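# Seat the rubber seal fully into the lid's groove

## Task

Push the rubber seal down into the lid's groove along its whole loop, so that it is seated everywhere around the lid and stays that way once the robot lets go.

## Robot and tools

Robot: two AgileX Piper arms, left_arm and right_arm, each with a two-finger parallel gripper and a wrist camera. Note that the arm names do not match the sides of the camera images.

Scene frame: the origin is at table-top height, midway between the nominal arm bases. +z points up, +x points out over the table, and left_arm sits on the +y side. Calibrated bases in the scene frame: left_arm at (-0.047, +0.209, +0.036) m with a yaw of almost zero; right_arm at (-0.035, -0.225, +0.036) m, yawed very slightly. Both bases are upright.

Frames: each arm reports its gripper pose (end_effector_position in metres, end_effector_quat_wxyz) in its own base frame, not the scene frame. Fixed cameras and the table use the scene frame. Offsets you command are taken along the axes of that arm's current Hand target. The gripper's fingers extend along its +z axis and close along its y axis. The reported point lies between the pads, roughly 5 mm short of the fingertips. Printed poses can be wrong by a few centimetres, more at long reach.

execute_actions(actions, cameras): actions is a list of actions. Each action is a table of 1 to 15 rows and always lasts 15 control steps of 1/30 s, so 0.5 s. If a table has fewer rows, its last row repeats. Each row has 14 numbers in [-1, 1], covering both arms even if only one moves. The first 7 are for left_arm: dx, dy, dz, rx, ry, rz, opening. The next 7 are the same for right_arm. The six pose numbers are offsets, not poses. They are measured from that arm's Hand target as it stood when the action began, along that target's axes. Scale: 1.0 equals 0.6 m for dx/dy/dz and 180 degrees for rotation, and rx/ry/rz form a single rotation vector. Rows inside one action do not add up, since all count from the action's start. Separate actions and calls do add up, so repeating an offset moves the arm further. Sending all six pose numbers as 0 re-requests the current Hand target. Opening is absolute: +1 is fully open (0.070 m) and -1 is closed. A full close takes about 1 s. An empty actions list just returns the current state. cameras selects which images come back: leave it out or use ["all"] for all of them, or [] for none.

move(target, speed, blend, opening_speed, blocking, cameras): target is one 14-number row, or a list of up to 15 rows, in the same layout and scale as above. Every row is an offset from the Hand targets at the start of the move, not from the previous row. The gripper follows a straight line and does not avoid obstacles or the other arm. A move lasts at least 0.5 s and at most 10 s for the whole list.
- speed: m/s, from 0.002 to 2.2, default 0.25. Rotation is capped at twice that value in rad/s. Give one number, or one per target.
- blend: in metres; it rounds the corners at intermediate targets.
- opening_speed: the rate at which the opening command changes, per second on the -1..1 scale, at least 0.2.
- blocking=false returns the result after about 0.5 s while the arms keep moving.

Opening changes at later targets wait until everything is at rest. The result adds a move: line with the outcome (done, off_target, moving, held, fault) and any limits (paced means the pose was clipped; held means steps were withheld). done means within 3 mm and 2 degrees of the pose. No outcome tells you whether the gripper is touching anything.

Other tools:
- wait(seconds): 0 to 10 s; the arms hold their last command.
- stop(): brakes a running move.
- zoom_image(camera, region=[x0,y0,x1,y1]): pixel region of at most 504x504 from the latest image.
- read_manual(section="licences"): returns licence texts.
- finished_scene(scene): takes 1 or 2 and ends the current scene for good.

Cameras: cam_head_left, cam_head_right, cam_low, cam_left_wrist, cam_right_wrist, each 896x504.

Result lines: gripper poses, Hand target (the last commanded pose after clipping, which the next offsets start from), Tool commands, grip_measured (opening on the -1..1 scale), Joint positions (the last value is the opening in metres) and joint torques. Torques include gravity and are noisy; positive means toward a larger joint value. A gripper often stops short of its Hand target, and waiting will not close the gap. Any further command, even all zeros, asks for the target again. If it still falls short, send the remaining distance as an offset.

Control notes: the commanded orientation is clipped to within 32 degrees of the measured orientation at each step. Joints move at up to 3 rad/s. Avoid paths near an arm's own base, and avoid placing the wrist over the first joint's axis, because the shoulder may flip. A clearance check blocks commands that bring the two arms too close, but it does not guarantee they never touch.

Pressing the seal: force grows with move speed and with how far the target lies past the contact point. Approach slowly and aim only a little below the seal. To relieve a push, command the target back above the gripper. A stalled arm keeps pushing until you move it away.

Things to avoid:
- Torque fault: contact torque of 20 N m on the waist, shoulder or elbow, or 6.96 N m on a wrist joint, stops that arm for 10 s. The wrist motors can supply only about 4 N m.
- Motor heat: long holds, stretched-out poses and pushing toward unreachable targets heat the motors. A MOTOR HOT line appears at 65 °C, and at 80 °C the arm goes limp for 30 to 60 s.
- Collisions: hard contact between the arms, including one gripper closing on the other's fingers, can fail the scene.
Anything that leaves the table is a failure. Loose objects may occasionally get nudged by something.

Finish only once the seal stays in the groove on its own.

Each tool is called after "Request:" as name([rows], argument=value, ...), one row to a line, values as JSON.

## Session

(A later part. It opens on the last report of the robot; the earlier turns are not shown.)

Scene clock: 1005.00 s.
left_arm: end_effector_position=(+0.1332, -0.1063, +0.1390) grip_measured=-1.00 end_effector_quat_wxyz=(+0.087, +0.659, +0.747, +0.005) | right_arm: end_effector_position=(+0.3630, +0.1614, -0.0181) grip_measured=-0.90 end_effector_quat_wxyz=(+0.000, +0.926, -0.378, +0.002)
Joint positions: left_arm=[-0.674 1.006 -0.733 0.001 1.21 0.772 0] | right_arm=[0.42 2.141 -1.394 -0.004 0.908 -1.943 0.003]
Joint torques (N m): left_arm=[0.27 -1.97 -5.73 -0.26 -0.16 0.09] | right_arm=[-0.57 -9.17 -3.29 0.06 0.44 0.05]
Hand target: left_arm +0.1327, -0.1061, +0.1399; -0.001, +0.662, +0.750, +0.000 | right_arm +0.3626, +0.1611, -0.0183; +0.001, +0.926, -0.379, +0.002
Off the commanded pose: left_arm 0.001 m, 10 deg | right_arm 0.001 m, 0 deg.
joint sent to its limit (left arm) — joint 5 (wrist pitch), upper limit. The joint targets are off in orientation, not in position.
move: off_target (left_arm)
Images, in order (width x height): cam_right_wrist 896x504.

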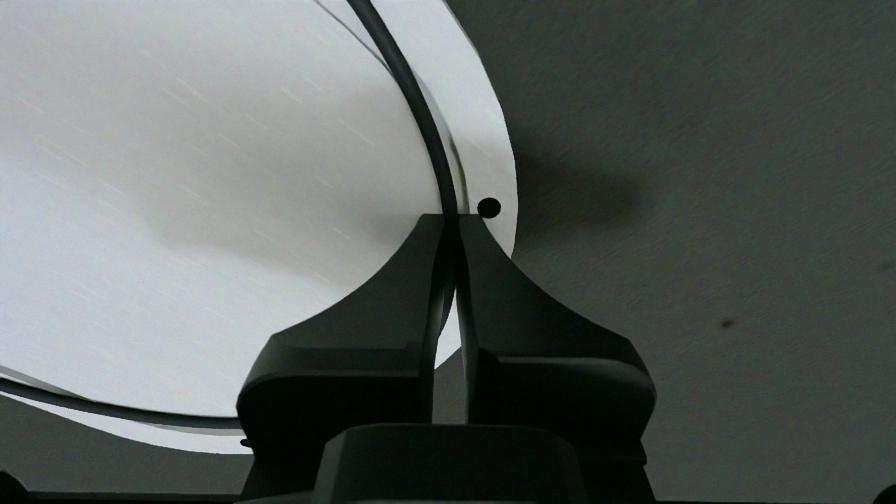

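Request:
move([
  [0,0,0,0,0,0,-1,0,-0.006,0,0,0,0,-0.97],
  [0,0,0,0,0,0,-1,0,-0.006,0.0055,0,0,0,-0.97],
  [0,0,0,0,0,0,-1,0,-0.006,0.0055,0,0,0,-0.8],
  [0,0,0,0,0,0,-1,0,-0.006,-0.008,0,0,0,-0.75],
  [0,0,0,0,0,0,-1,0,-0.006,-0.008,0,0,0,-0.7],
  [0,0,0,0,0,0,-1,0,-0.006,-0.058,0,0,0,-0.7],
  [0,0,0,0,0,0,-1,0,-0.006,-0.058,0,0,0,-1],
  [0,0,0,0,0,0,-1,0,-0.006,0.0045,0,0,0,-1],
  [0,0,0,0,0,0,-1,0,-0.006,-0.058,0,0,0,-1],
], speed=0.08, cameras=["cam_right_wrist"])

Request:
zoom_image(camera="cam_right_wrist", region=[290, 0, 540, 240])

Scene clock: 1021.53 s.
left_arm: end_effector_position=(+0.1332, -0.1063, +0.1390) grip_measured=-1.00 end_effector_quat_wxyz=(+0.087, +0.659, +0.747, +0.005) | right_arm: end_effector_position=(+0.3652, +0.1637, +0.0171) grip_measured=-1.00 end_effector_quat_wxyz=(+0.001, +0.926, -0.378, +0.002)
Joint positions: left_arm=[-0.674 1.006 -0.733 0.001 1.21 0.772 0] | right_arm=[0.423 2.09 -1.462 -0.004 1.028 -1.94 0]
Joint torques (N m): left_arm=[0.48 -2.41 -4.84 -0.16 -0.1 0.08] | right_arm=[-0.14 -9.15 -4.26 0.07 -0.04 0.07]
Hand target: left_arm +0.1327, -0.1061, +0.1399; -0.001, +0.662, +0.750, +0.000 | right_arm +0.3650, +0.1637, +0.0165; +0.001, +0.926, -0.379, +0.002
Off the commanded pose: left_arm 0.001 m, 10 deg | right_arm 0.001 m, 0 deg.
joint sent to its limit (left arm) — joint 5 (wrist pitch), upper limit. The joint targets are off in orientation, not in position.
move: off_target (left_arm)
Images, in order (width x height): cam_right_wrist 896x504.

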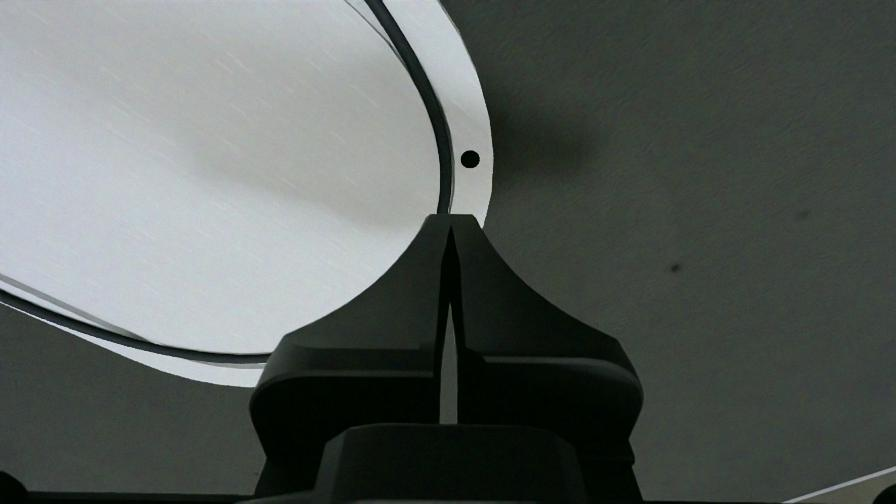

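Scaled by 2.016 from the camera's 896x504 image, which has a finer 1280x720 frame.

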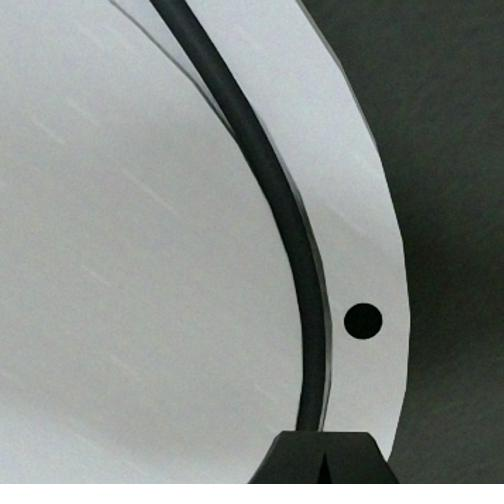

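Request:
move([
  [0,0,0,0,0,0,-1,-0.0233,0.002,0,0,0,0,-1],
  [0,0,0,0,0,0,-1,-0.0233,0.002,0.0625,0,0,0,-1],
  [0,0,0,0,0,0,-1,-0.0233,0.002,0.035,0,0,0,-1],
  [0,0,0,0,0,0,-1,-0.0467,0.0105,0.035,0,0,0,-1],
  [0,0,0,0,0,0,-1,-0.0467,0.0105,0.0625,0,0,0,-1],
  [0,0,0,0,0,0,-1,-0.0467,0.0105,0,0,0,0,-1],
], speed=0.08, cameras=["cam_right_wrist"])

Request:
zoom_image(camera="cam_right_wrist", region=[290, 0, 540, 240])

Scene clock: 1036.80 s.
left_arm: end_effector_position=(+0.1332, -0.1063, +0.1390) grip_measured=-1.00 end_effector_quat_wxyz=(+0.087, +0.659, +0.747, +0.005) | right_arm: end_effector_position=(+0.3407, +0.1790, +0.0169) grip_measured=-1.00 end_effector_quat_wxyz=(+0.000, +0.926, -0.378, +0.002)
Joint positions: left_arm=[-0.674 1.006 -0.733 0.001 1.21 0.772 0] | right_arm=[0.486 2.041 -1.377 -0.004 0.992 -1.877 0]
Joint torques (N m): left_arm=[0.36 -2.1 -5.53 -0.18 -0.07 0.1] | right_arm=[-0.63 -8.57 -4.12 0.18 -0.05 0]
Hand target: left_arm +0.1327, -0.1061, +0.1399; -0.001, +0.662, +0.750, +0.000 | right_arm +0.3406, +0.1789, +0.0164; +0.001, +0.926, -0.379, +0.002
Off the commanded pose: left_arm 0.001 m, 10 deg | right_arm 0.001 m, 0 deg.
joint sent to its limit (left arm) — joint 5 (wrist pitch), upper limit. The joint targets are off in orientation, not in position.
move: off_target (left_arm)
Images, in order (width x height): cam_right_wrist 896x504.

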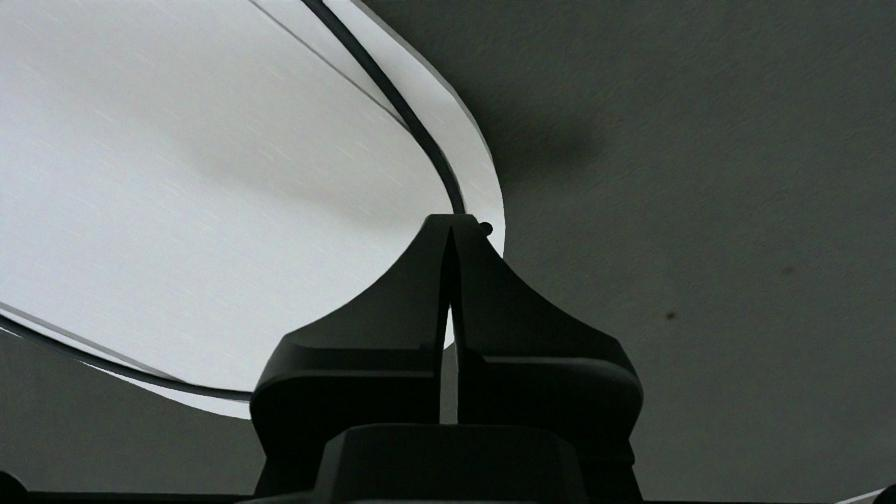

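Scaled by 2.016 from the camera's 896x504 image, which has a finer 1280x720 frame.

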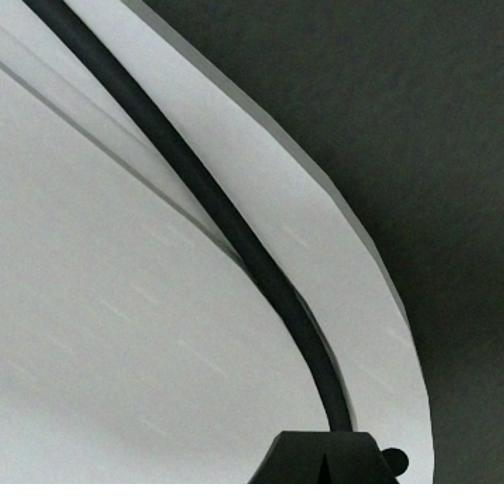

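Request:
move([
  [0,0,0,0,0,0,-1,0,0,-0.04,0,0,0,-1],
  [0,0,0,0,0,0,-1,-0.0357,0.0257,-0.04,0,0,0.4,-1],
  [0,0,0,0,0,0,-1,-0.0357,0.0257,-0.04,0,0,0.728,-1],
], speed=0.3, cameras=["cam_right_wrist"])

Scene clock: 1060.57 s.
left_arm: end_effector_position=(+0.1332, -0.1063, +0.1390) grip_measured=-1.00 end_effector_quat_wxyz=(+0.087, +0.659, +0.747, +0.005) | right_arm: end_effector_position=(+0.3144, +0.1830, +0.0402) grip_measured=-1.00 end_effector_quat_wxyz=(+0.001, -0.038, +0.999, -0.001)
Joint positions: left_arm=[-0.674 1.006 -0.733 0.001 1.21 0.772 0] | right_arm=[0.528 1.939 -1.309 -0.002 1.028 0.454 0]
Joint torques (N m): left_arm=[0.05 -1.99 -4.69 -0.13 -0.11 0.06] | right_arm=[0.12 -8.95 -4.67 0.03 -0.13 -0.01]
Hand target: left_arm +0.1327, -0.1061, +0.1399; -0.001, +0.662, +0.750, +0.000 | right_arm +0.3145, +0.1830, +0.0403; +0.001, -0.039, +0.999, -0.001
Off the commanded pose: left_arm 0.001 m, 10 deg | right_arm 0.000 m, 0 deg.
joint sent to its limit (left arm) — joint 5 (wrist pitch), upper limit. The joint targets are off in orientation, not in position.
move: off_target (left_arm)
Images, in order (width x height): cam_right_wrist 896x504.

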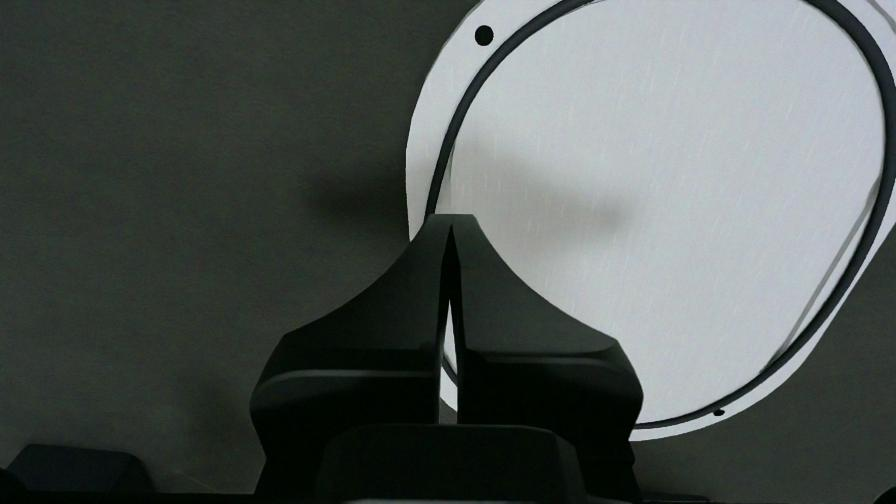

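Request:
move([
  [0,0,0,0,0,0,-1,-0.01,0.008,0,0,0,0,-0.5],
  [0,0,0,0,0,0,-1,-0.01,0.008,0.075,0,0,0,-0.5],
], speed=0.15, cameras=["cam_right_wrist"])

Request:
zoom_image(camera="cam_right_wrist", region=[340, 0, 580, 240])

Scene clock: 1068.97 s.
left_arm: end_effector_position=(+0.1332, -0.1063, +0.1390) grip_measured=-1.00 end_effector_quat_wxyz=(+0.087, +0.659, +0.747, +0.005) | right_arm: end_effector_position=(+0.3196, +0.1881, -0.0057) grip_measured=-0.50 end_effector_quat_wxyz=(+0.000, -0.039, +0.999, -0.001)
Joint positions: left_arm=[-0.674 1.006 -0.733 0.001 1.21 0.772 0] | right_arm=[0.533 2.042 -1.273 -0.003 0.891 0.457 0.017]
Joint torques (N m): left_arm=[0.15 -1.84 -5.23 -0.06 -0.13 0.16] | right_arm=[-0.24 -10.11 -5.5 0 0.2 0.2]
Hand target: left_arm +0.1327, -0.1061, +0.1399; -0.001, +0.662, +0.750, +0.000 | right_arm +0.3202, +0.1881, -0.0047; +0.001, -0.039, +0.999, -0.001
Off the commanded pose: left_arm 0.001 m, 10 deg | right_arm 0.001 m, 0 deg.
joint sent to its limit (left arm) — joint 5 (wrist pitch), upper limit. The joint targets are off in orientation, not in position.
move: off_target (left_arm)
Images, in order (width x height): cam_right_wrist 896x504.

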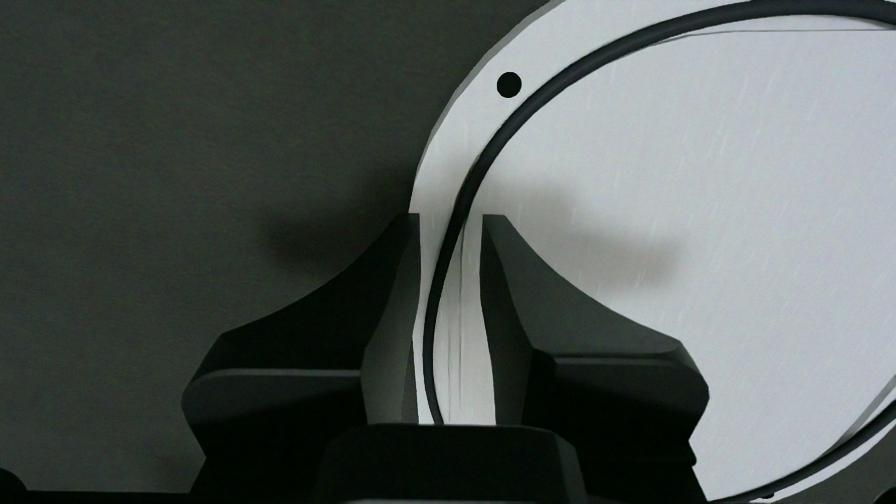

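Scaled by 2.100 from the camera's 896x504 image, which has a finer 1280x720 frame.

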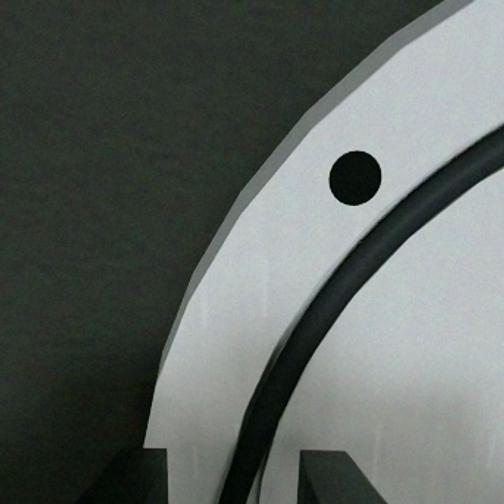

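Request:
move([
  [0,0,0,0,0,0,-1,0,0.002,0.022,0,0,0,-0.5],
  [0,0,0,0,0,0,-1,0,0.002,0.022,0,0,0,-0.97],
], speed=0.08, cameras=["cam_right_wrist"])

Request:
zoom_image(camera="cam_right_wrist", region=[340, 0, 580, 240])

Scene clock: 1076.83 s.
left_arm: end_effector_position=(+0.1332, -0.1063, +0.1390) grip_measured=-1.00 end_effector_quat_wxyz=(+0.087, +0.659, +0.747, +0.005) | right_arm: end_effector_position=(+0.3200, +0.1887, -0.0180) grip_measured=-0.90 end_effector_quat_wxyz=(+0.001, -0.039, +0.999, -0.002)
Joint positions: left_arm=[-0.674 1.006 -0.733 0.001 1.21 0.772 0] | right_arm=[0.535 2.068 -1.261 -0.006 0.851 0.461 0.003]
Joint torques (N m): left_arm=[0.57 -2.31 -5.05 -0.02 -0.06 0.16] | right_arm=[0.7 -8.55 -4.86 0.5 -0.71 0.13]
Hand target: left_arm +0.1327, -0.1061, +0.1399; -0.001, +0.662, +0.750, +0.000 | right_arm +0.3202, +0.1893, -0.0179; +0.001, -0.039, +0.999, -0.001
Off the commanded pose: left_arm 0.001 m, 10 deg | right_arm 0.001 m, 0 deg.
joint sent to its limit (left arm) — joint 5 (wrist pitch), upper limit. The joint targets are off in orientation, not in position.
move: off_target (left_arm)
Images, in order (width x height): cam_right_wrist 896x504.

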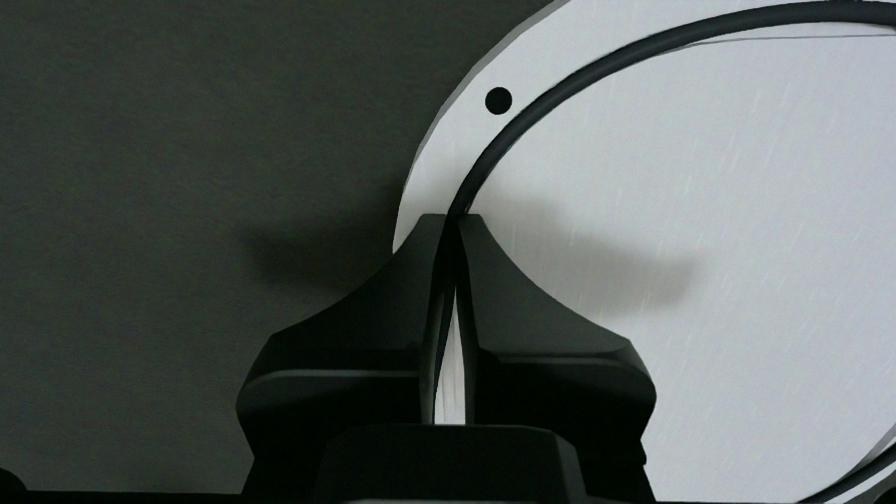

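Scaled by 2.100 from the camera's 896x504 image, which has a finer 1280x720 frame.

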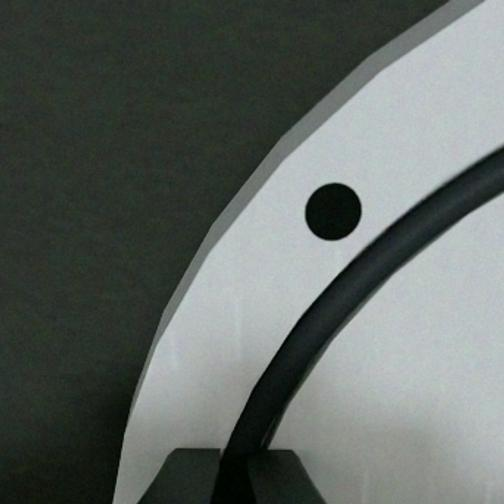

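Request:
move([
  [0,0,0,0,0,0,-1,0,-0.005,0,0,0,0,-0.97],
  [0,0,0,0,0,0,-1,0,-0.005,0.0055,0,0,0,-0.97],
  [0,0,0,0,0,0,-1,0,-0.005,0.0055,0,0,0,-0.8],
  [0,0,0,0,0,0,-1,0,-0.005,-0.008,0,0,0,-0.7],
], speed=0.08, cameras=["cam_right_wrist"])

Request:
zoom_image(camera="cam_right_wrist", region=[340, 200, 580, 440])

Scene clock: 1088.13 s.
left_arm: end_effector_position=(+0.1332, -0.1063, +0.1390) grip_measured=-1.00 end_effector_quat_wxyz=(+0.087, +0.659, +0.747, +0.005) | right_arm: end_effector_position=(+0.3202, +0.1860, -0.0134) grip_measured=-0.70 end_effector_quat_wxyz=(+0.000, -0.038, +0.999, -0.002)
Joint positions: left_arm=[-0.674 1.006 -0.733 0.001 1.21 0.772 0] | right_arm=[0.528 2.056 -1.26 -0.004 0.863 0.454 0.011]
Joint torques (N m): left_arm=[0.34 -2.51 -4.85 -0.05 -0.14 0.1] | right_arm=[0.42 -10.07 -5.51 0.17 -0.15 0.19]
Hand target: left_arm +0.1327, -0.1061, +0.1399; -0.001, +0.662, +0.750, +0.000 | right_arm +0.3204, +0.1863, -0.0130; +0.001, -0.039, +0.999, -0.001
Off the commanded pose: left_arm 0.001 m, 10 deg | right_arm 0.001 m, 0 deg.
joint sent to its limit (left arm) — joint 5 (wrist pitch), upper limit. The joint targets are off in orientation, not in position.
move: off_target (left_arm)
Images, in order (width x height): cam_right_wrist 896x504.

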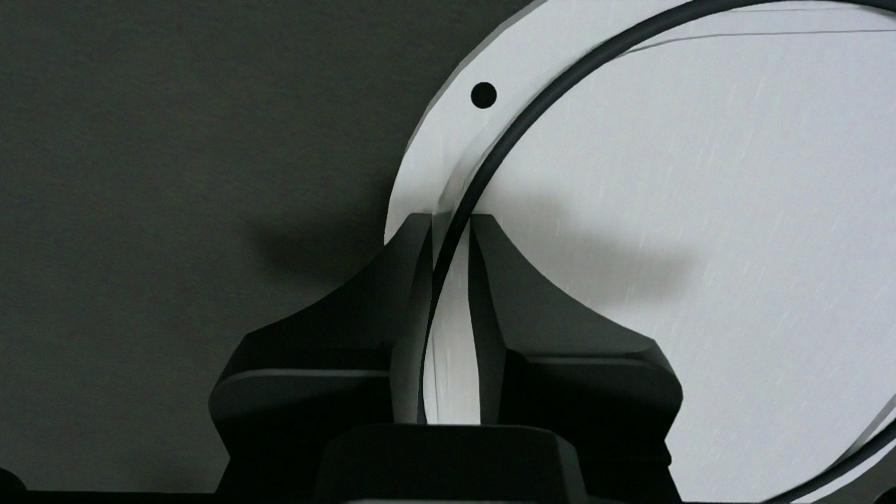

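Scaled by 2.100 from the camera's 896x504 image, which has a finer 1280x720 frame.

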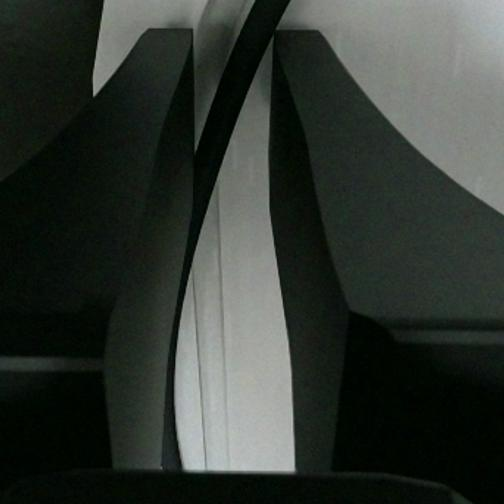

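Request:
move([
  [0,0,0,0,0,0,-1,0,0,0.008,0,0,0,-0.7],
  [0,0,0,0,0,0,-1,0,0,0.008,0,0,0,-0.97],
  [0,0,0,0,0,0,-1,0,0.0037,0.008,0,0,0,-0.97],
  [0,0,0,0,0,0,-1,0,0.0037,0.0135,0,0,0,-0.97],
  [0,0,0,0,0,0,-1,0,0.0037,0.0135,0,0,0,-0.8],
  [0,0,0,0,0,0,-1,0,0.0037,0,0,0,0,-0.7],
], speed=0.08, cameras=["cam_right_wrist"])

Request:
zoom_image(camera="cam_right_wrist", region=[340, 140, 580, 380])

Scene clock: 1104.70 s.
left_arm: end_effector_position=(+0.1332, -0.1063, +0.1390) grip_measured=-1.00 end_effector_quat_wxyz=(+0.087, +0.659, +0.747, +0.005) | right_arm: end_effector_position=(+0.3200, +0.1882, -0.0133) grip_measured=-0.70 end_effector_quat_wxyz=(+0.001, -0.039, +0.999, -0.002)
Joint positions: left_arm=[-0.674 1.006 -0.733 0.001 1.21 0.772 0] | right_arm=[0.534 2.058 -1.264 -0.005 0.865 0.459 0.011]
Joint torques (N m): left_arm=[0.45 -2.47 -5.78 0.02 -0.11 0.16] | right_arm=[0.42 -10.07 -5.52 0.17 -0.15 0.18]
Hand target: left_arm +0.1327, -0.1061, +0.1399; -0.001, +0.662, +0.750, +0.000 | right_arm +0.3202, +0.1885, -0.0130; +0.001, -0.039, +0.999, -0.001
Off the commanded pose: left_arm 0.001 m, 10 deg | right_arm 0.000 m, 0 deg.
joint sent to its limit (left arm) — joint 5 (wrist pitch), upper limit. The joint targets are off in orientation, not in position.
move: off_target (left_arm)
Images, in order (width x height): cam_right_wrist 896x504.

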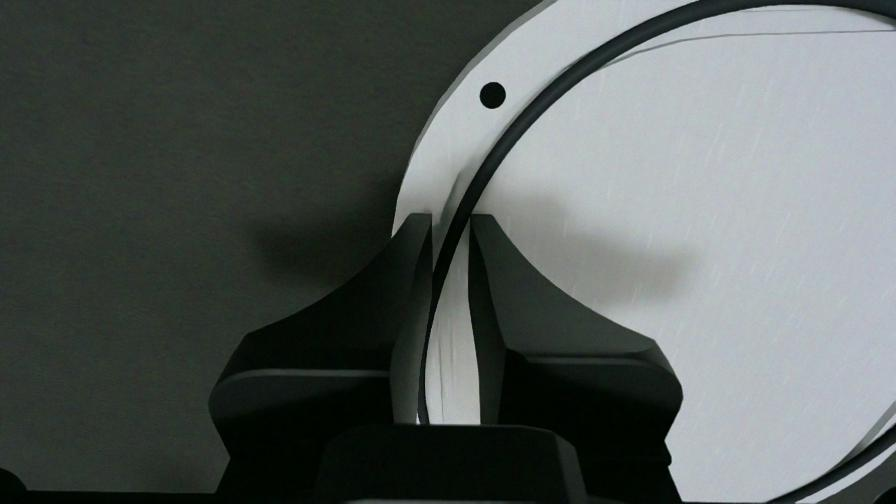

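Scaled by 2.100 from the camera's 896x504 image, which has a finer 1280x720 frame.

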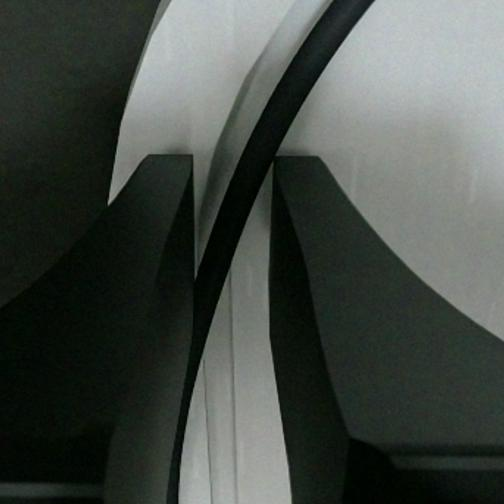

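Request:
move([
  [0,0,0,0,0,0,-1,0,0,0.008,0,0,0,-0.7],
  [0,0,0,0,0,0,-1,0,0,0.008,0,0,0,-0.97],
  [0,0,0,0,0,0,-1,0,0.003,0.008,0,0,0,-0.97],
  [0,0,0,0,0,0,-1,0,0.003,0.0135,0,0,0,-0.97],
  [0,0,0,0,0,0,-1,0,0.003,0.0135,0,0,0,-0.8],
  [0,0,0,0,0,0,-1,0,0.003,0,0,0,0,-0.7],
], speed=0.08, cameras=["cam_right_wrist"])

Request:
zoom_image(camera="cam_right_wrist", region=[340, 140, 580, 380])

Scene clock: 1120.30 s.
left_arm: end_effector_position=(+0.1332, -0.1063, +0.1390) grip_measured=-1.00 end_effector_quat_wxyz=(+0.087, +0.659, +0.747, +0.005) | right_arm: end_effector_position=(+0.3199, +0.1899, -0.0134) grip_measured=-0.70 end_effector_quat_wxyz=(+0.001, -0.039, +0.999, -0.002)
Joint positions: left_arm=[-0.674 1.006 -0.733 0.001 1.21 0.772 0] | right_arm=[0.538 2.06 -1.268 -0.005 0.866 0.463 0.011]
Joint torques (N m): left_arm=[0.21 -2.26 -5.4 0.05 -0.09 0.06] | right_arm=[0.42 -10.11 -5.52 0.17 0.18 0]
Hand target: left_arm +0.1327, -0.1061, +0.1399; -0.001, +0.662, +0.750, +0.000 | right_arm +0.3201, +0.1903, -0.0131; +0.001, -0.039, +0.999, -0.001
Off the commanded pose: left_arm 0.001 m, 10 deg | right_arm 0.001 m, 0 deg.
joint sent to its limit (left arm) — joint 5 (wrist pitch), upper limit. The joint targets are off in orientation, not in position.
move: off_target (left_arm)
Images, in order (width x height): cam_right_wrist 896x504.

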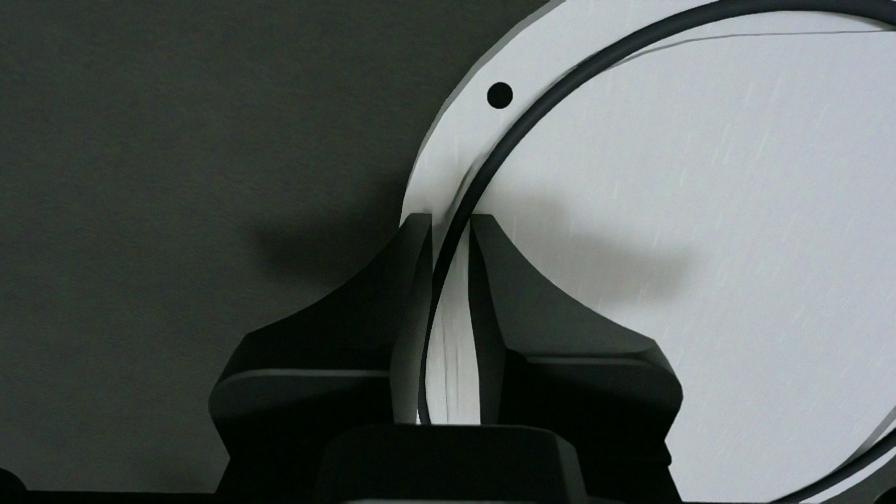

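Scaled by 2.100 from the camera's 896x504 image, which has a finer 1280x720 frame.

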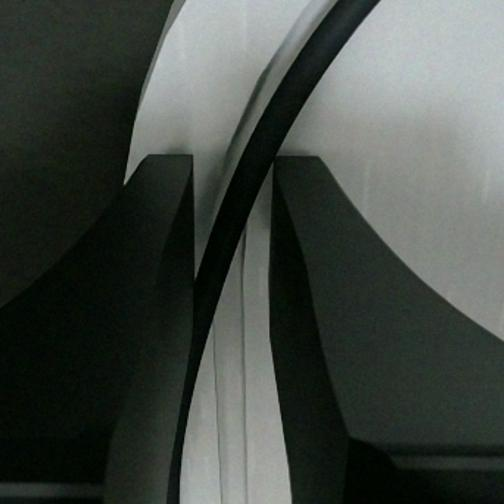

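Request:
move([
  [0,0,0,0,0,0,-1,0,0,-0.05,0,0,0,-0.7],
  [0,0,0,0,0,0,-1,-0.016,-0.003,-0.05,0,0,0,-1],
  [0,0,0,0,0,0,-1,-0.016,-0.003,0.0125,0,0,0,-1],
  [0,0,0,0,0,0,-1,0,-0.003,-0.02,0,0,0,-1],
  [0,0,0,0,0,0,-1,0,0,0.0125,0,0,0,-1],
  [0,0,0,0,0,0,-1,0,0,-0.02,0,0,0,-1],
  [0,0,0,0,0,0,-1,0.017,0.008,-0.02,0,0,0,-0.5],
  [0,0,0,0,0,0,-1,0.017,0.008,0,0,0,0,-0.5],
], speed=0.08, cameras=["cam_right_wrist"])

Request:
zoom_image(camera="cam_right_wrist", region=[340, 100, 580, 340])

Scene clock: 1134.37 s.
left_arm: end_effector_position=(+0.1332, -0.1063, +0.1388) grip_measured=-1.00 end_effector_quat_wxyz=(+0.087, +0.659, +0.747, +0.005) | right_arm: end_effector_position=(+0.3096, +0.1946, -0.0129) grip_measured=-0.50 end_effector_quat_wxyz=(+0.002, -0.039, +0.999, -0.001)
Joint positions: left_arm=[-0.674 1.007 -0.733 0.001 1.21 0.772 0] | right_arm=[0.563 2.04 -1.234 -0.004 0.85 0.488 0.018]
Joint torques (N m): left_arm=[0.37 -2.25 -5.72 -0.04 -0.11 0.14] | right_arm=[-0.63 -8.12 -3.33 0.13 -0.05 0.02]
Hand target: left_arm +0.1327, -0.1061, +0.1399; -0.001, +0.662, +0.750, +0.000 | right_arm +0.3095, +0.1943, -0.0131; +0.001, -0.039, +0.999, -0.001
Off the commanded pose: left_arm 0.001 m, 10 deg | right_arm 0.000 m, 0 deg.
joint sent to its limit (left arm) — joint 5 (wrist pitch), upper limit. The joint targets are off in orientation, not in position.
move: off_target (left_arm)
Images, in order (width x height): cam_right_wrist 896x504.

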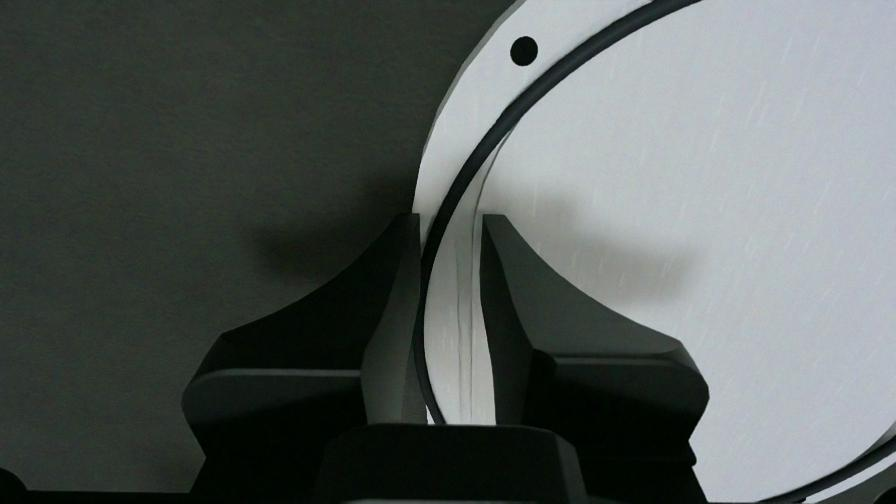

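Scaled by 2.100 from the camera's 896x504 image, which has a finer 1280x720 frame.

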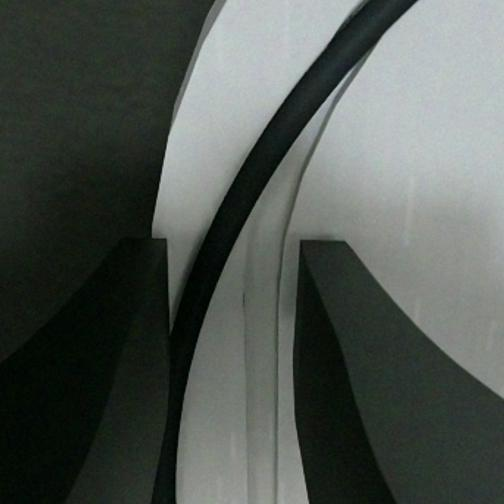

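Request:
move([
  [0,0,0,0,0,0,-1,0,0.003,0,0,0,0,-0.5],
  [0,0,0,0,0,0,-1,0,0.003,0.0083,0,0,0,-0.5],
  [0,0,0,0,0,0,-1,0,0.003,0.0083,0,0,0,-0.97],
  [0,0,0,0,0,0,-1,0,-0.0073,0.0083,0,0,0,-0.97],
  [0,0,0,0,0,0,-1,0,-0.0073,0.0138,0,0,0,-0.97],
  [0,0,0,0,0,0,-1,0,-0.0073,0.0138,0,0,0,-0.8],
  [0,0,0,0,0,0,-1,0,-0.0073,0,0,0,0,-0.7],
], speed=0.08, cameras=["cam_right_wrist"])

Request:
zoom_image(camera="cam_right_wrist", region=[340, 100, 580, 340])

Scene clock: 1145.30 s.
left_arm: end_effector_position=(+0.1332, -0.1063, +0.1390) grip_measured=-1.00 end_effector_quat_wxyz=(+0.087, +0.659, +0.747, +0.005) | right_arm: end_effector_position=(+0.3097, +0.1896, -0.0136) grip_measured=-0.70 end_effector_quat_wxyz=(+0.001, -0.039, +0.999, -0.001)
Joint positions: left_arm=[-0.674 1.006 -0.733 0.001 1.21 0.772 0] | right_arm=[0.551 2.035 -1.223 -0.004 0.845 0.477 0.01]
Joint torques (N m): left_arm=[0.09 -2.65 -5.23 -0.06 -0.11 0.08] | right_arm=[0.42 -9.84 -5.45 0.17 0.18 0.2]
Hand target: left_arm +0.1327, -0.1061, +0.1399; -0.001, +0.662, +0.750, +0.000 | right_arm +0.3099, +0.1899, -0.0131; +0.001, -0.039, +0.999, -0.001
Off the commanded pose: left_arm 0.001 m, 10 deg | right_arm 0.001 m, 0 deg.
joint sent to its limit (left arm) — joint 5 (wrist pitch), upper limit. The joint targets are off in orientation, not in position.
move: off_target (left_arm)
Images, in order (width x height): cam_right_wrist 896x504.

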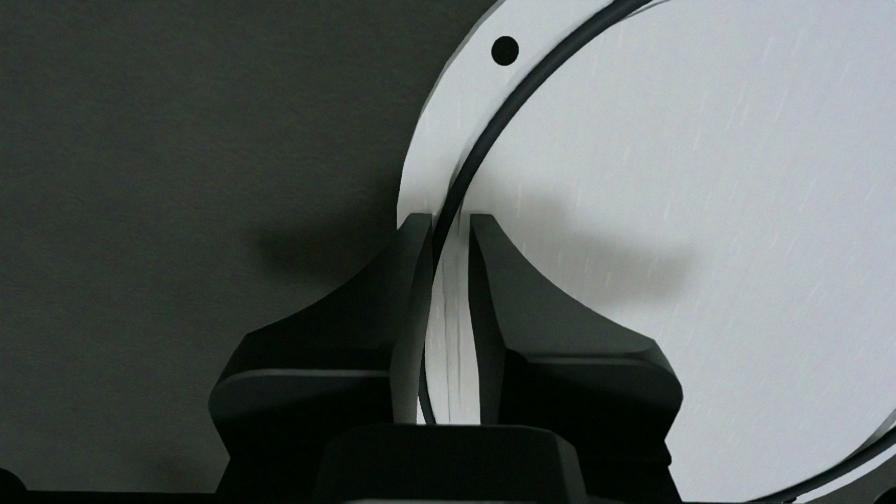

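Scaled by 2.100 from the camera's 896x504 image, which has a finer 1280x720 frame.

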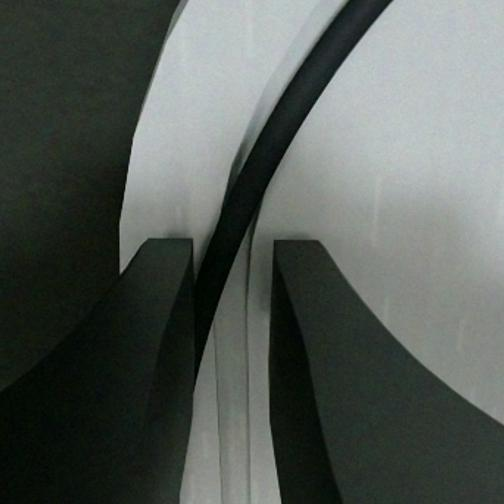

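Request:
move([
  [0,0,0,0,0,0,-1,0,0,-0.05,0,0,0,-0.7],
  [0,0,0,0,0,0,-1,-0.018,-0.004,-0.05,0,0,0,-1],
  [0,0,0,0,0,0,-1,-0.018,-0.004,0.0125,0,0,0,-1],
  [0,0,0,0,0,0,-1,0,-0.003,-0.02,0,0,0,-1],
  [0,0,0,0,0,0,-1,0,0.001,0.0125,0,0,0,-1],
  [0,0,0,0,0,0,-1,0,0,-0.02,0,0,0,-1],
  [0,0,0,0,0,0,-1,0.02,0.008,-0.02,0,0,0,-0.5],
  [0,0,0,0,0,0,-1,0.02,0.008,0,0,0,0,-0.5],
], speed=0.08, cameras=["cam_right_wrist"])

Request:
zoom_image(camera="cam_right_wrist", region=[340, 100, 580, 340])

Scene clock: 1157.63 s.
left_arm: end_effector_position=(+0.1332, -0.1063, +0.1388) grip_measured=-1.00 end_effector_quat_wxyz=(+0.087, +0.659, +0.747, +0.005) | right_arm: end_effector_position=(+0.2976, +0.1941, -0.0129) grip_measured=-0.50 end_effector_quat_wxyz=(+0.002, -0.039, +0.999, -0.001)
Joint positions: left_arm=[-0.674 1.007 -0.733 0.001 1.21 0.772 0] | right_arm=[0.58 2.011 -1.182 -0.004 0.827 0.504 0.018]
Joint torques (N m): left_arm=[0.06 -2.47 -5.08 -0.11 -0.04 0.08] | right_arm=[-0.63 -7.82 -3.24 0.13 -0.06 0.03]
Hand target: left_arm +0.1327, -0.1061, +0.1399; -0.001, +0.662, +0.750, +0.000 | right_arm +0.2975, +0.1938, -0.0131; +0.001, -0.039, +0.999, -0.001
Off the commanded pose: left_arm 0.001 m, 10 deg | right_arm 0.000 m, 0 deg.
joint sent to its limit (left arm) — joint 5 (wrist pitch), upper limit. The joint targets are off in orientation, not in position.
move: off_target (left_arm)
Images, in order (width x height): cam_right_wrist 896x504.

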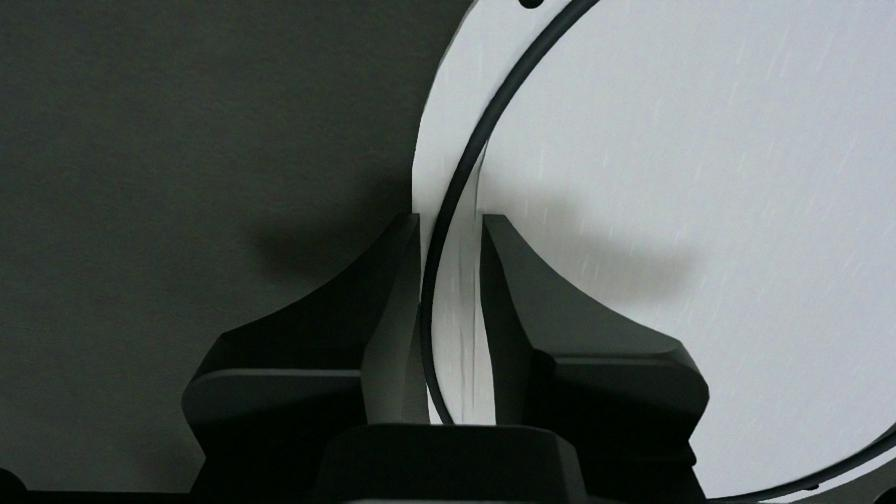

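Scaled by 2.100 from the camera's 896x504 image, which has a finer 1280x720 frame.

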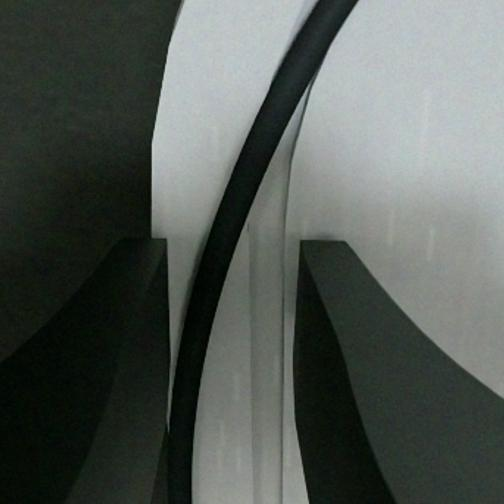

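Request:
move([
  [0,0,0,0,0,0,-1,0,0.003,0.0083,0,0,0,-0.5],
  [0,0,0,0,0,0,-1,0,0.003,0.0083,0,0,0,-0.97],
  [0,0,0,0,0,0,-1,0,-0.0081,0.0083,0,0,0,-0.97],
  [0,0,0,0,0,0,-1,0,-0.0081,0.0138,0,0,0,-0.97],
  [0,0,0,0,0,0,-1,0,-0.0081,0.0138,0,0,0,-0.8],
  [0,0,0,0,0,0,-1,0,-0.0081,0,0,0,0,-0.7],
], speed=0.08, cameras=["cam_right_wrist"])

Request:
move([
  [0,0,0,0,0,0,-1,0,0,-0.05,0,0,0,-0.7],
  [0,0,0,0,0,0,-1,-0.018,-0.004,-0.05,0,0,0,-1],
  [0,0,0,0,0,0,-1,-0.018,-0.003,0.0125,0,0,0,-1],
  [0,0,0,0,0,0,-1,0,-0.003,-0.02,0,0,0,-1],
  [0,0,0,0,0,0,-1,0,0.001,0.0125,0,0,0,-1],
  [0,0,0,0,0,0,-1,0,0,-0.02,0,0,0,-1],
  [0,0,0,0,0,0,-1,0.02,0.008,-0.02,0,0,0,-0.5],
  [0,0,0,0,0,0,-1,0.02,0.008,0,0,0,0,-0.5],
], speed=0.08, cameras=["cam_right_wrist"])

Request:
zoom_image(camera="cam_right_wrist", region=[340, 100, 580, 340])

Scene clock: 1175.07 s.
left_arm: end_effector_position=(+0.1332, -0.1063, +0.1390) grip_measured=-1.00 end_effector_quat_wxyz=(+0.087, +0.659, +0.747, +0.005) | right_arm: end_effector_position=(+0.2980, +0.1888, -0.0133) grip_measured=-0.70 end_effector_quat_wxyz=(+0.001, -0.039, +0.999, -0.001)
Joint positions: left_arm=[-0.674 1.006 -0.733 0.001 1.21 0.772 0] | right_arm=[0.567 2.005 -1.17 -0.004 0.822 0.493 0.011]
Joint torques (N m): left_arm=[0.43 -2.39 -5.36 -0.04 -0.16 0.06] | right_arm=[0.42 -9.53 -5.38 0.17 0.18 0.18]
Hand target: left_arm +0.1327, -0.1061, +0.1399; -0.001, +0.662, +0.750, +0.000 | right_arm +0.2979, +0.1889, -0.0131; +0.001, -0.039, +0.999, -0.001
Off the commanded pose: left_arm 0.001 m, 10 deg | right_arm 0.000 m, 0 deg.
joint sent to its limit (left arm) — joint 5 (wrist pitch), upper limit. The joint targets are off in orientation, not in position.
move: off_target (left_arm)
Images, in order (width x height): cam_right_wrist 896x504.

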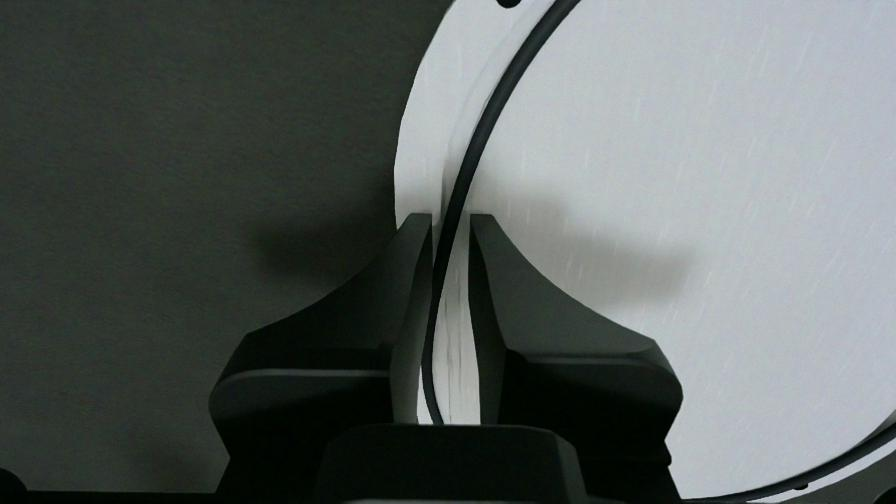

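Scene clock: 1179.53 s.
left_arm: end_effector_position=(+0.1332, -0.1063, +0.1388) grip_measured=-1.00 end_effector_quat_wxyz=(+0.087, +0.659, +0.747, +0.005) | right_arm: end_effector_position=(+0.2856, +0.1931, -0.0130) grip_measured=-0.50 end_effector_quat_wxyz=(+0.002, -0.039, +0.999, -0.001)
Joint positions: left_arm=[-0.674 1.007 -0.733 0.001 1.21 0.772 0] | right_arm=[0.597 1.982 -1.131 -0.005 0.805 0.521 0.017]
Joint torques (N m): left_arm=[0.45 -2.8 -5.47 -0.06 -0.12 0.13] | right_arm=[-0.63 -7.51 -3.17 0.12 -0.05 0.03]
Hand target: left_arm +0.1327, -0.1061, +0.1399; -0.001, +0.662, +0.750, +0.000 | right_arm +0.2856, +0.1928, -0.0131; +0.001, -0.039, +0.999, -0.001
Off the commanded pose: left_arm 0.001 m, 10 deg | right_arm 0.000 m, 0 deg.
joint sent to its limit (left arm) — joint 5 (wrist pitch), upper limit. The joint targets are off in orientation, not in position.
move: off_target (left_arm)
Images, in order (width x height): cam_right_wrist 896x504.

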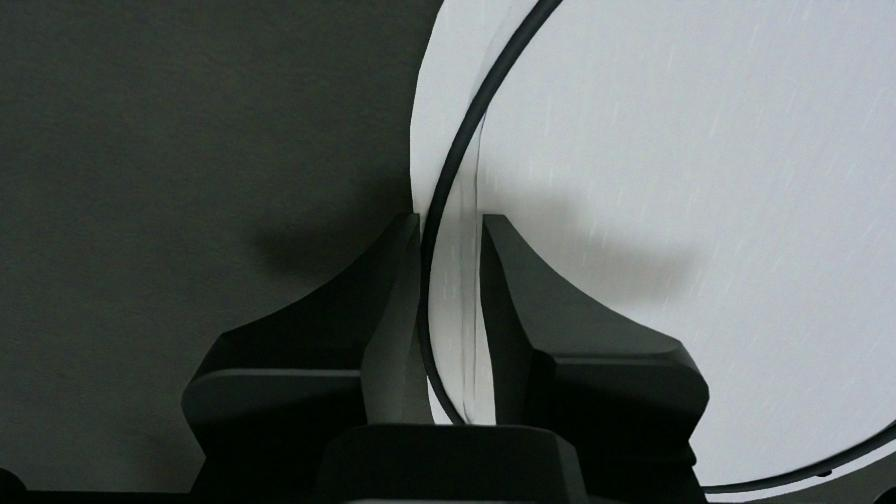

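Scaled by 2.100 from the camera's 896x504 image, which has a finer 1280x720 frame.

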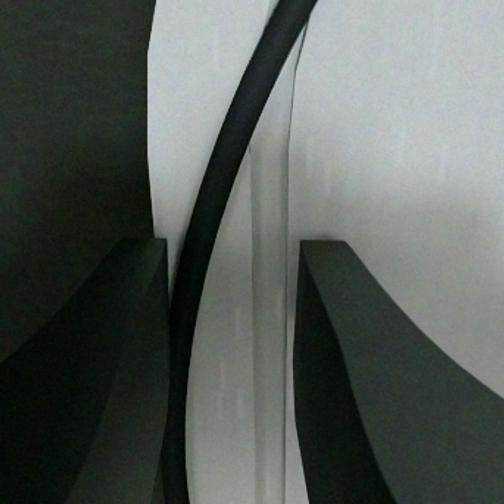

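Request:
move([
  [0,0,0,0,0,0,-1,0,0.003,0.0083,0,0,0,-0.5],
  [0,0,0,0,0,0,-1,0,0.003,0.0083,0,0,0,-0.97],
  [0,0,0,0,0,0,-1,0,-0.0079,0.0083,0,0,0,-0.97],
  [0,0,0,0,0,0,-1,0,-0.0079,0.0138,0,0,0,-0.97],
  [0,0,0,0,0,0,-1,0,-0.0079,0.0138,0,0,0,-0.8],
  [0,0,0,0,0,0,-1,0,-0.0079,0,0,0,0,-0.7],
], speed=0.08, cameras=["cam_right_wrist"])

Request:
move([
  [0,0,0,0,0,0,-1,0,0,-0.05,0,0,0,-0.7],
  [0,0,0,0,0,0,-1,-0.018,-0.003,-0.05,0,0,0,-1],
  [0,0,0,0,0,0,-1,-0.018,-0.002,0.0125,0,0,0,-1],
  [0,0,0,0,0,0,-1,0,-0.003,-0.02,0,0,0,-1],
  [0,0,0,0,0,0,-1,0,0.001,0.0125,0,0,0,-1],
  [0,0,0,0,0,0,-1,0,0,-0.02,0,0,0,-1],
  [0,0,0,0,0,0,-1,0.02,0.008,-0.02,0,0,0,-0.5],
  [0,0,0,0,0,0,-1,0.02,0.008,0,0,0,0,-0.5],
], speed=0.08, cameras=["cam_right_wrist"])

Request:
zoom_image(camera="cam_right_wrist", region=[340, 100, 580, 340])

Scene clock: 1201.27 s.
left_arm: end_effector_position=(+0.1332, -0.1063, +0.1390) grip_measured=-1.00 end_effector_quat_wxyz=(+0.087, +0.659, +0.747, +0.005) | right_arm: end_effector_position=(+0.2859, +0.1877, -0.0135) grip_measured=-0.70 end_effector_quat_wxyz=(+0.001, -0.039, +0.999, -0.002)
Joint positions: left_arm=[-0.674 1.006 -0.733 0.001 1.21 0.772 0] | right_arm=[0.583 1.976 -1.118 -0.005 0.8 0.509 0.011]
Joint torques (N m): left_arm=[0.54 -2.12 -5.57 -0.18 -0.14 0.06] | right_arm=[0.42 -9.19 -5.3 0.17 0.18 0.21]
Hand target: left_arm +0.1327, -0.1061, +0.1399; -0.001, +0.662, +0.750, +0.000 | right_arm +0.2859, +0.1881, -0.0131; +0.001, -0.039, +0.999, -0.001
Off the commanded pose: left_arm 0.001 m, 10 deg | right_arm 0.001 m, 0 deg.
joint sent to its limit (left arm) — joint 5 (wrist pitch), upper limit. The joint targets are off in orientation, not in position.
move: off_target (left_arm)
Images, in order (width x height): cam_right_wrist 896x504.

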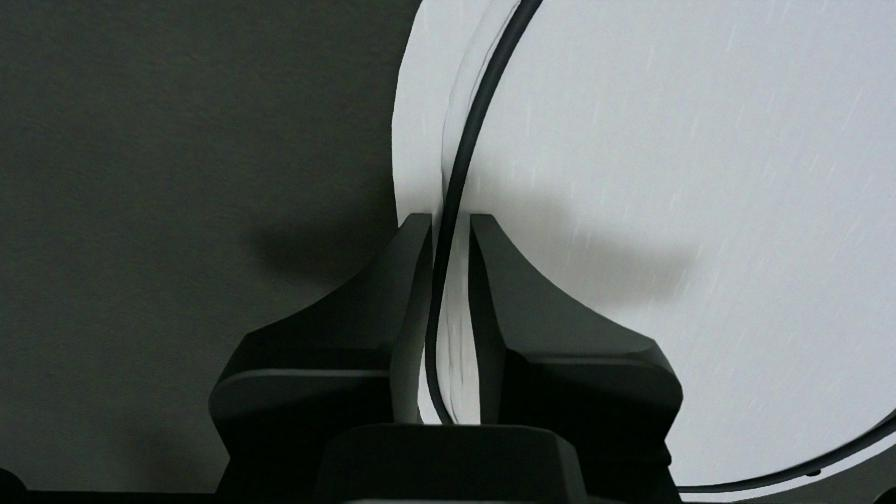

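Scene clock: 1205.73 s.
left_arm: end_effector_position=(+0.1332, -0.1063, +0.1388) grip_measured=-1.00 end_effector_quat_wxyz=(+0.087, +0.659, +0.747, +0.005) | right_arm: end_effector_position=(+0.2738, +0.1924, -0.0129) grip_measured=-0.50 end_effector_quat_wxyz=(+0.002, -0.039, +0.999, -0.001)
Joint positions: left_arm=[-0.674 1.007 -0.733 0.001 1.21 0.772 0] | right_arm=[0.615 1.954 -1.081 -0.004 0.784 0.539 0.018]
Joint torques (N m): left_arm=[0.5 -2.22 -5.13 -0.18 -0.04 0.1] | right_arm=[-0.63 -7.22 -3.1 0.01 -0.05 0.04]
Hand target: left_arm +0.1327, -0.1061, +0.1399; -0.001, +0.662, +0.750, +0.000 | right_arm +0.2736, +0.1919, -0.0132; +0.001, -0.039, +0.999, -0.001
Off the commanded pose: left_arm 0.001 m, 10 deg | right_arm 0.001 m, 0 deg.
joint sent to its limit (left arm) — joint 5 (wrist pitch), upper limit. The joint targets are off in orientation, not in position.
move: off_target (left_arm)
Images, in order (width x height): cam_right_wrist 896x504.

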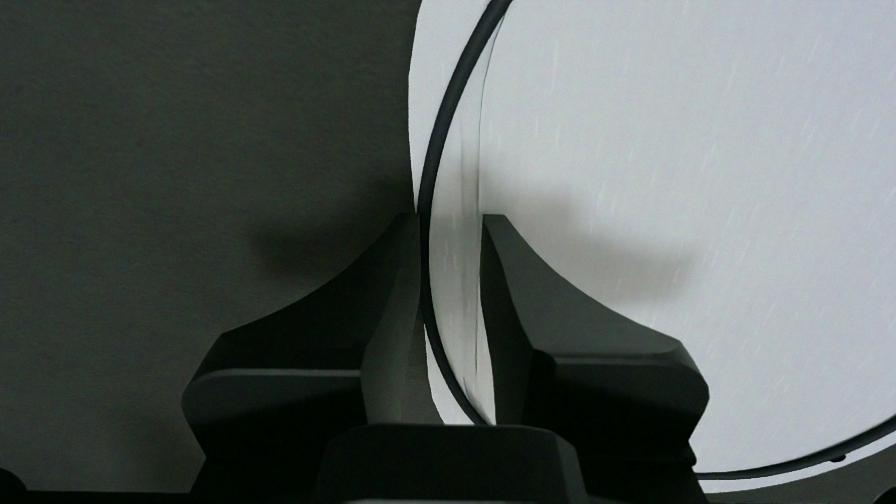

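Scaled by 2.100 from the camera's 896x504 image, which has a finer 1280x720 frame.

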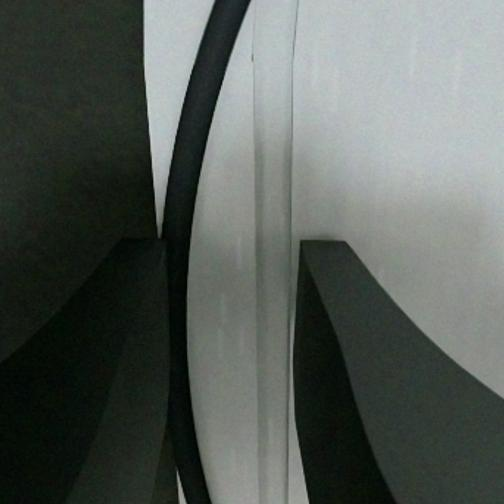

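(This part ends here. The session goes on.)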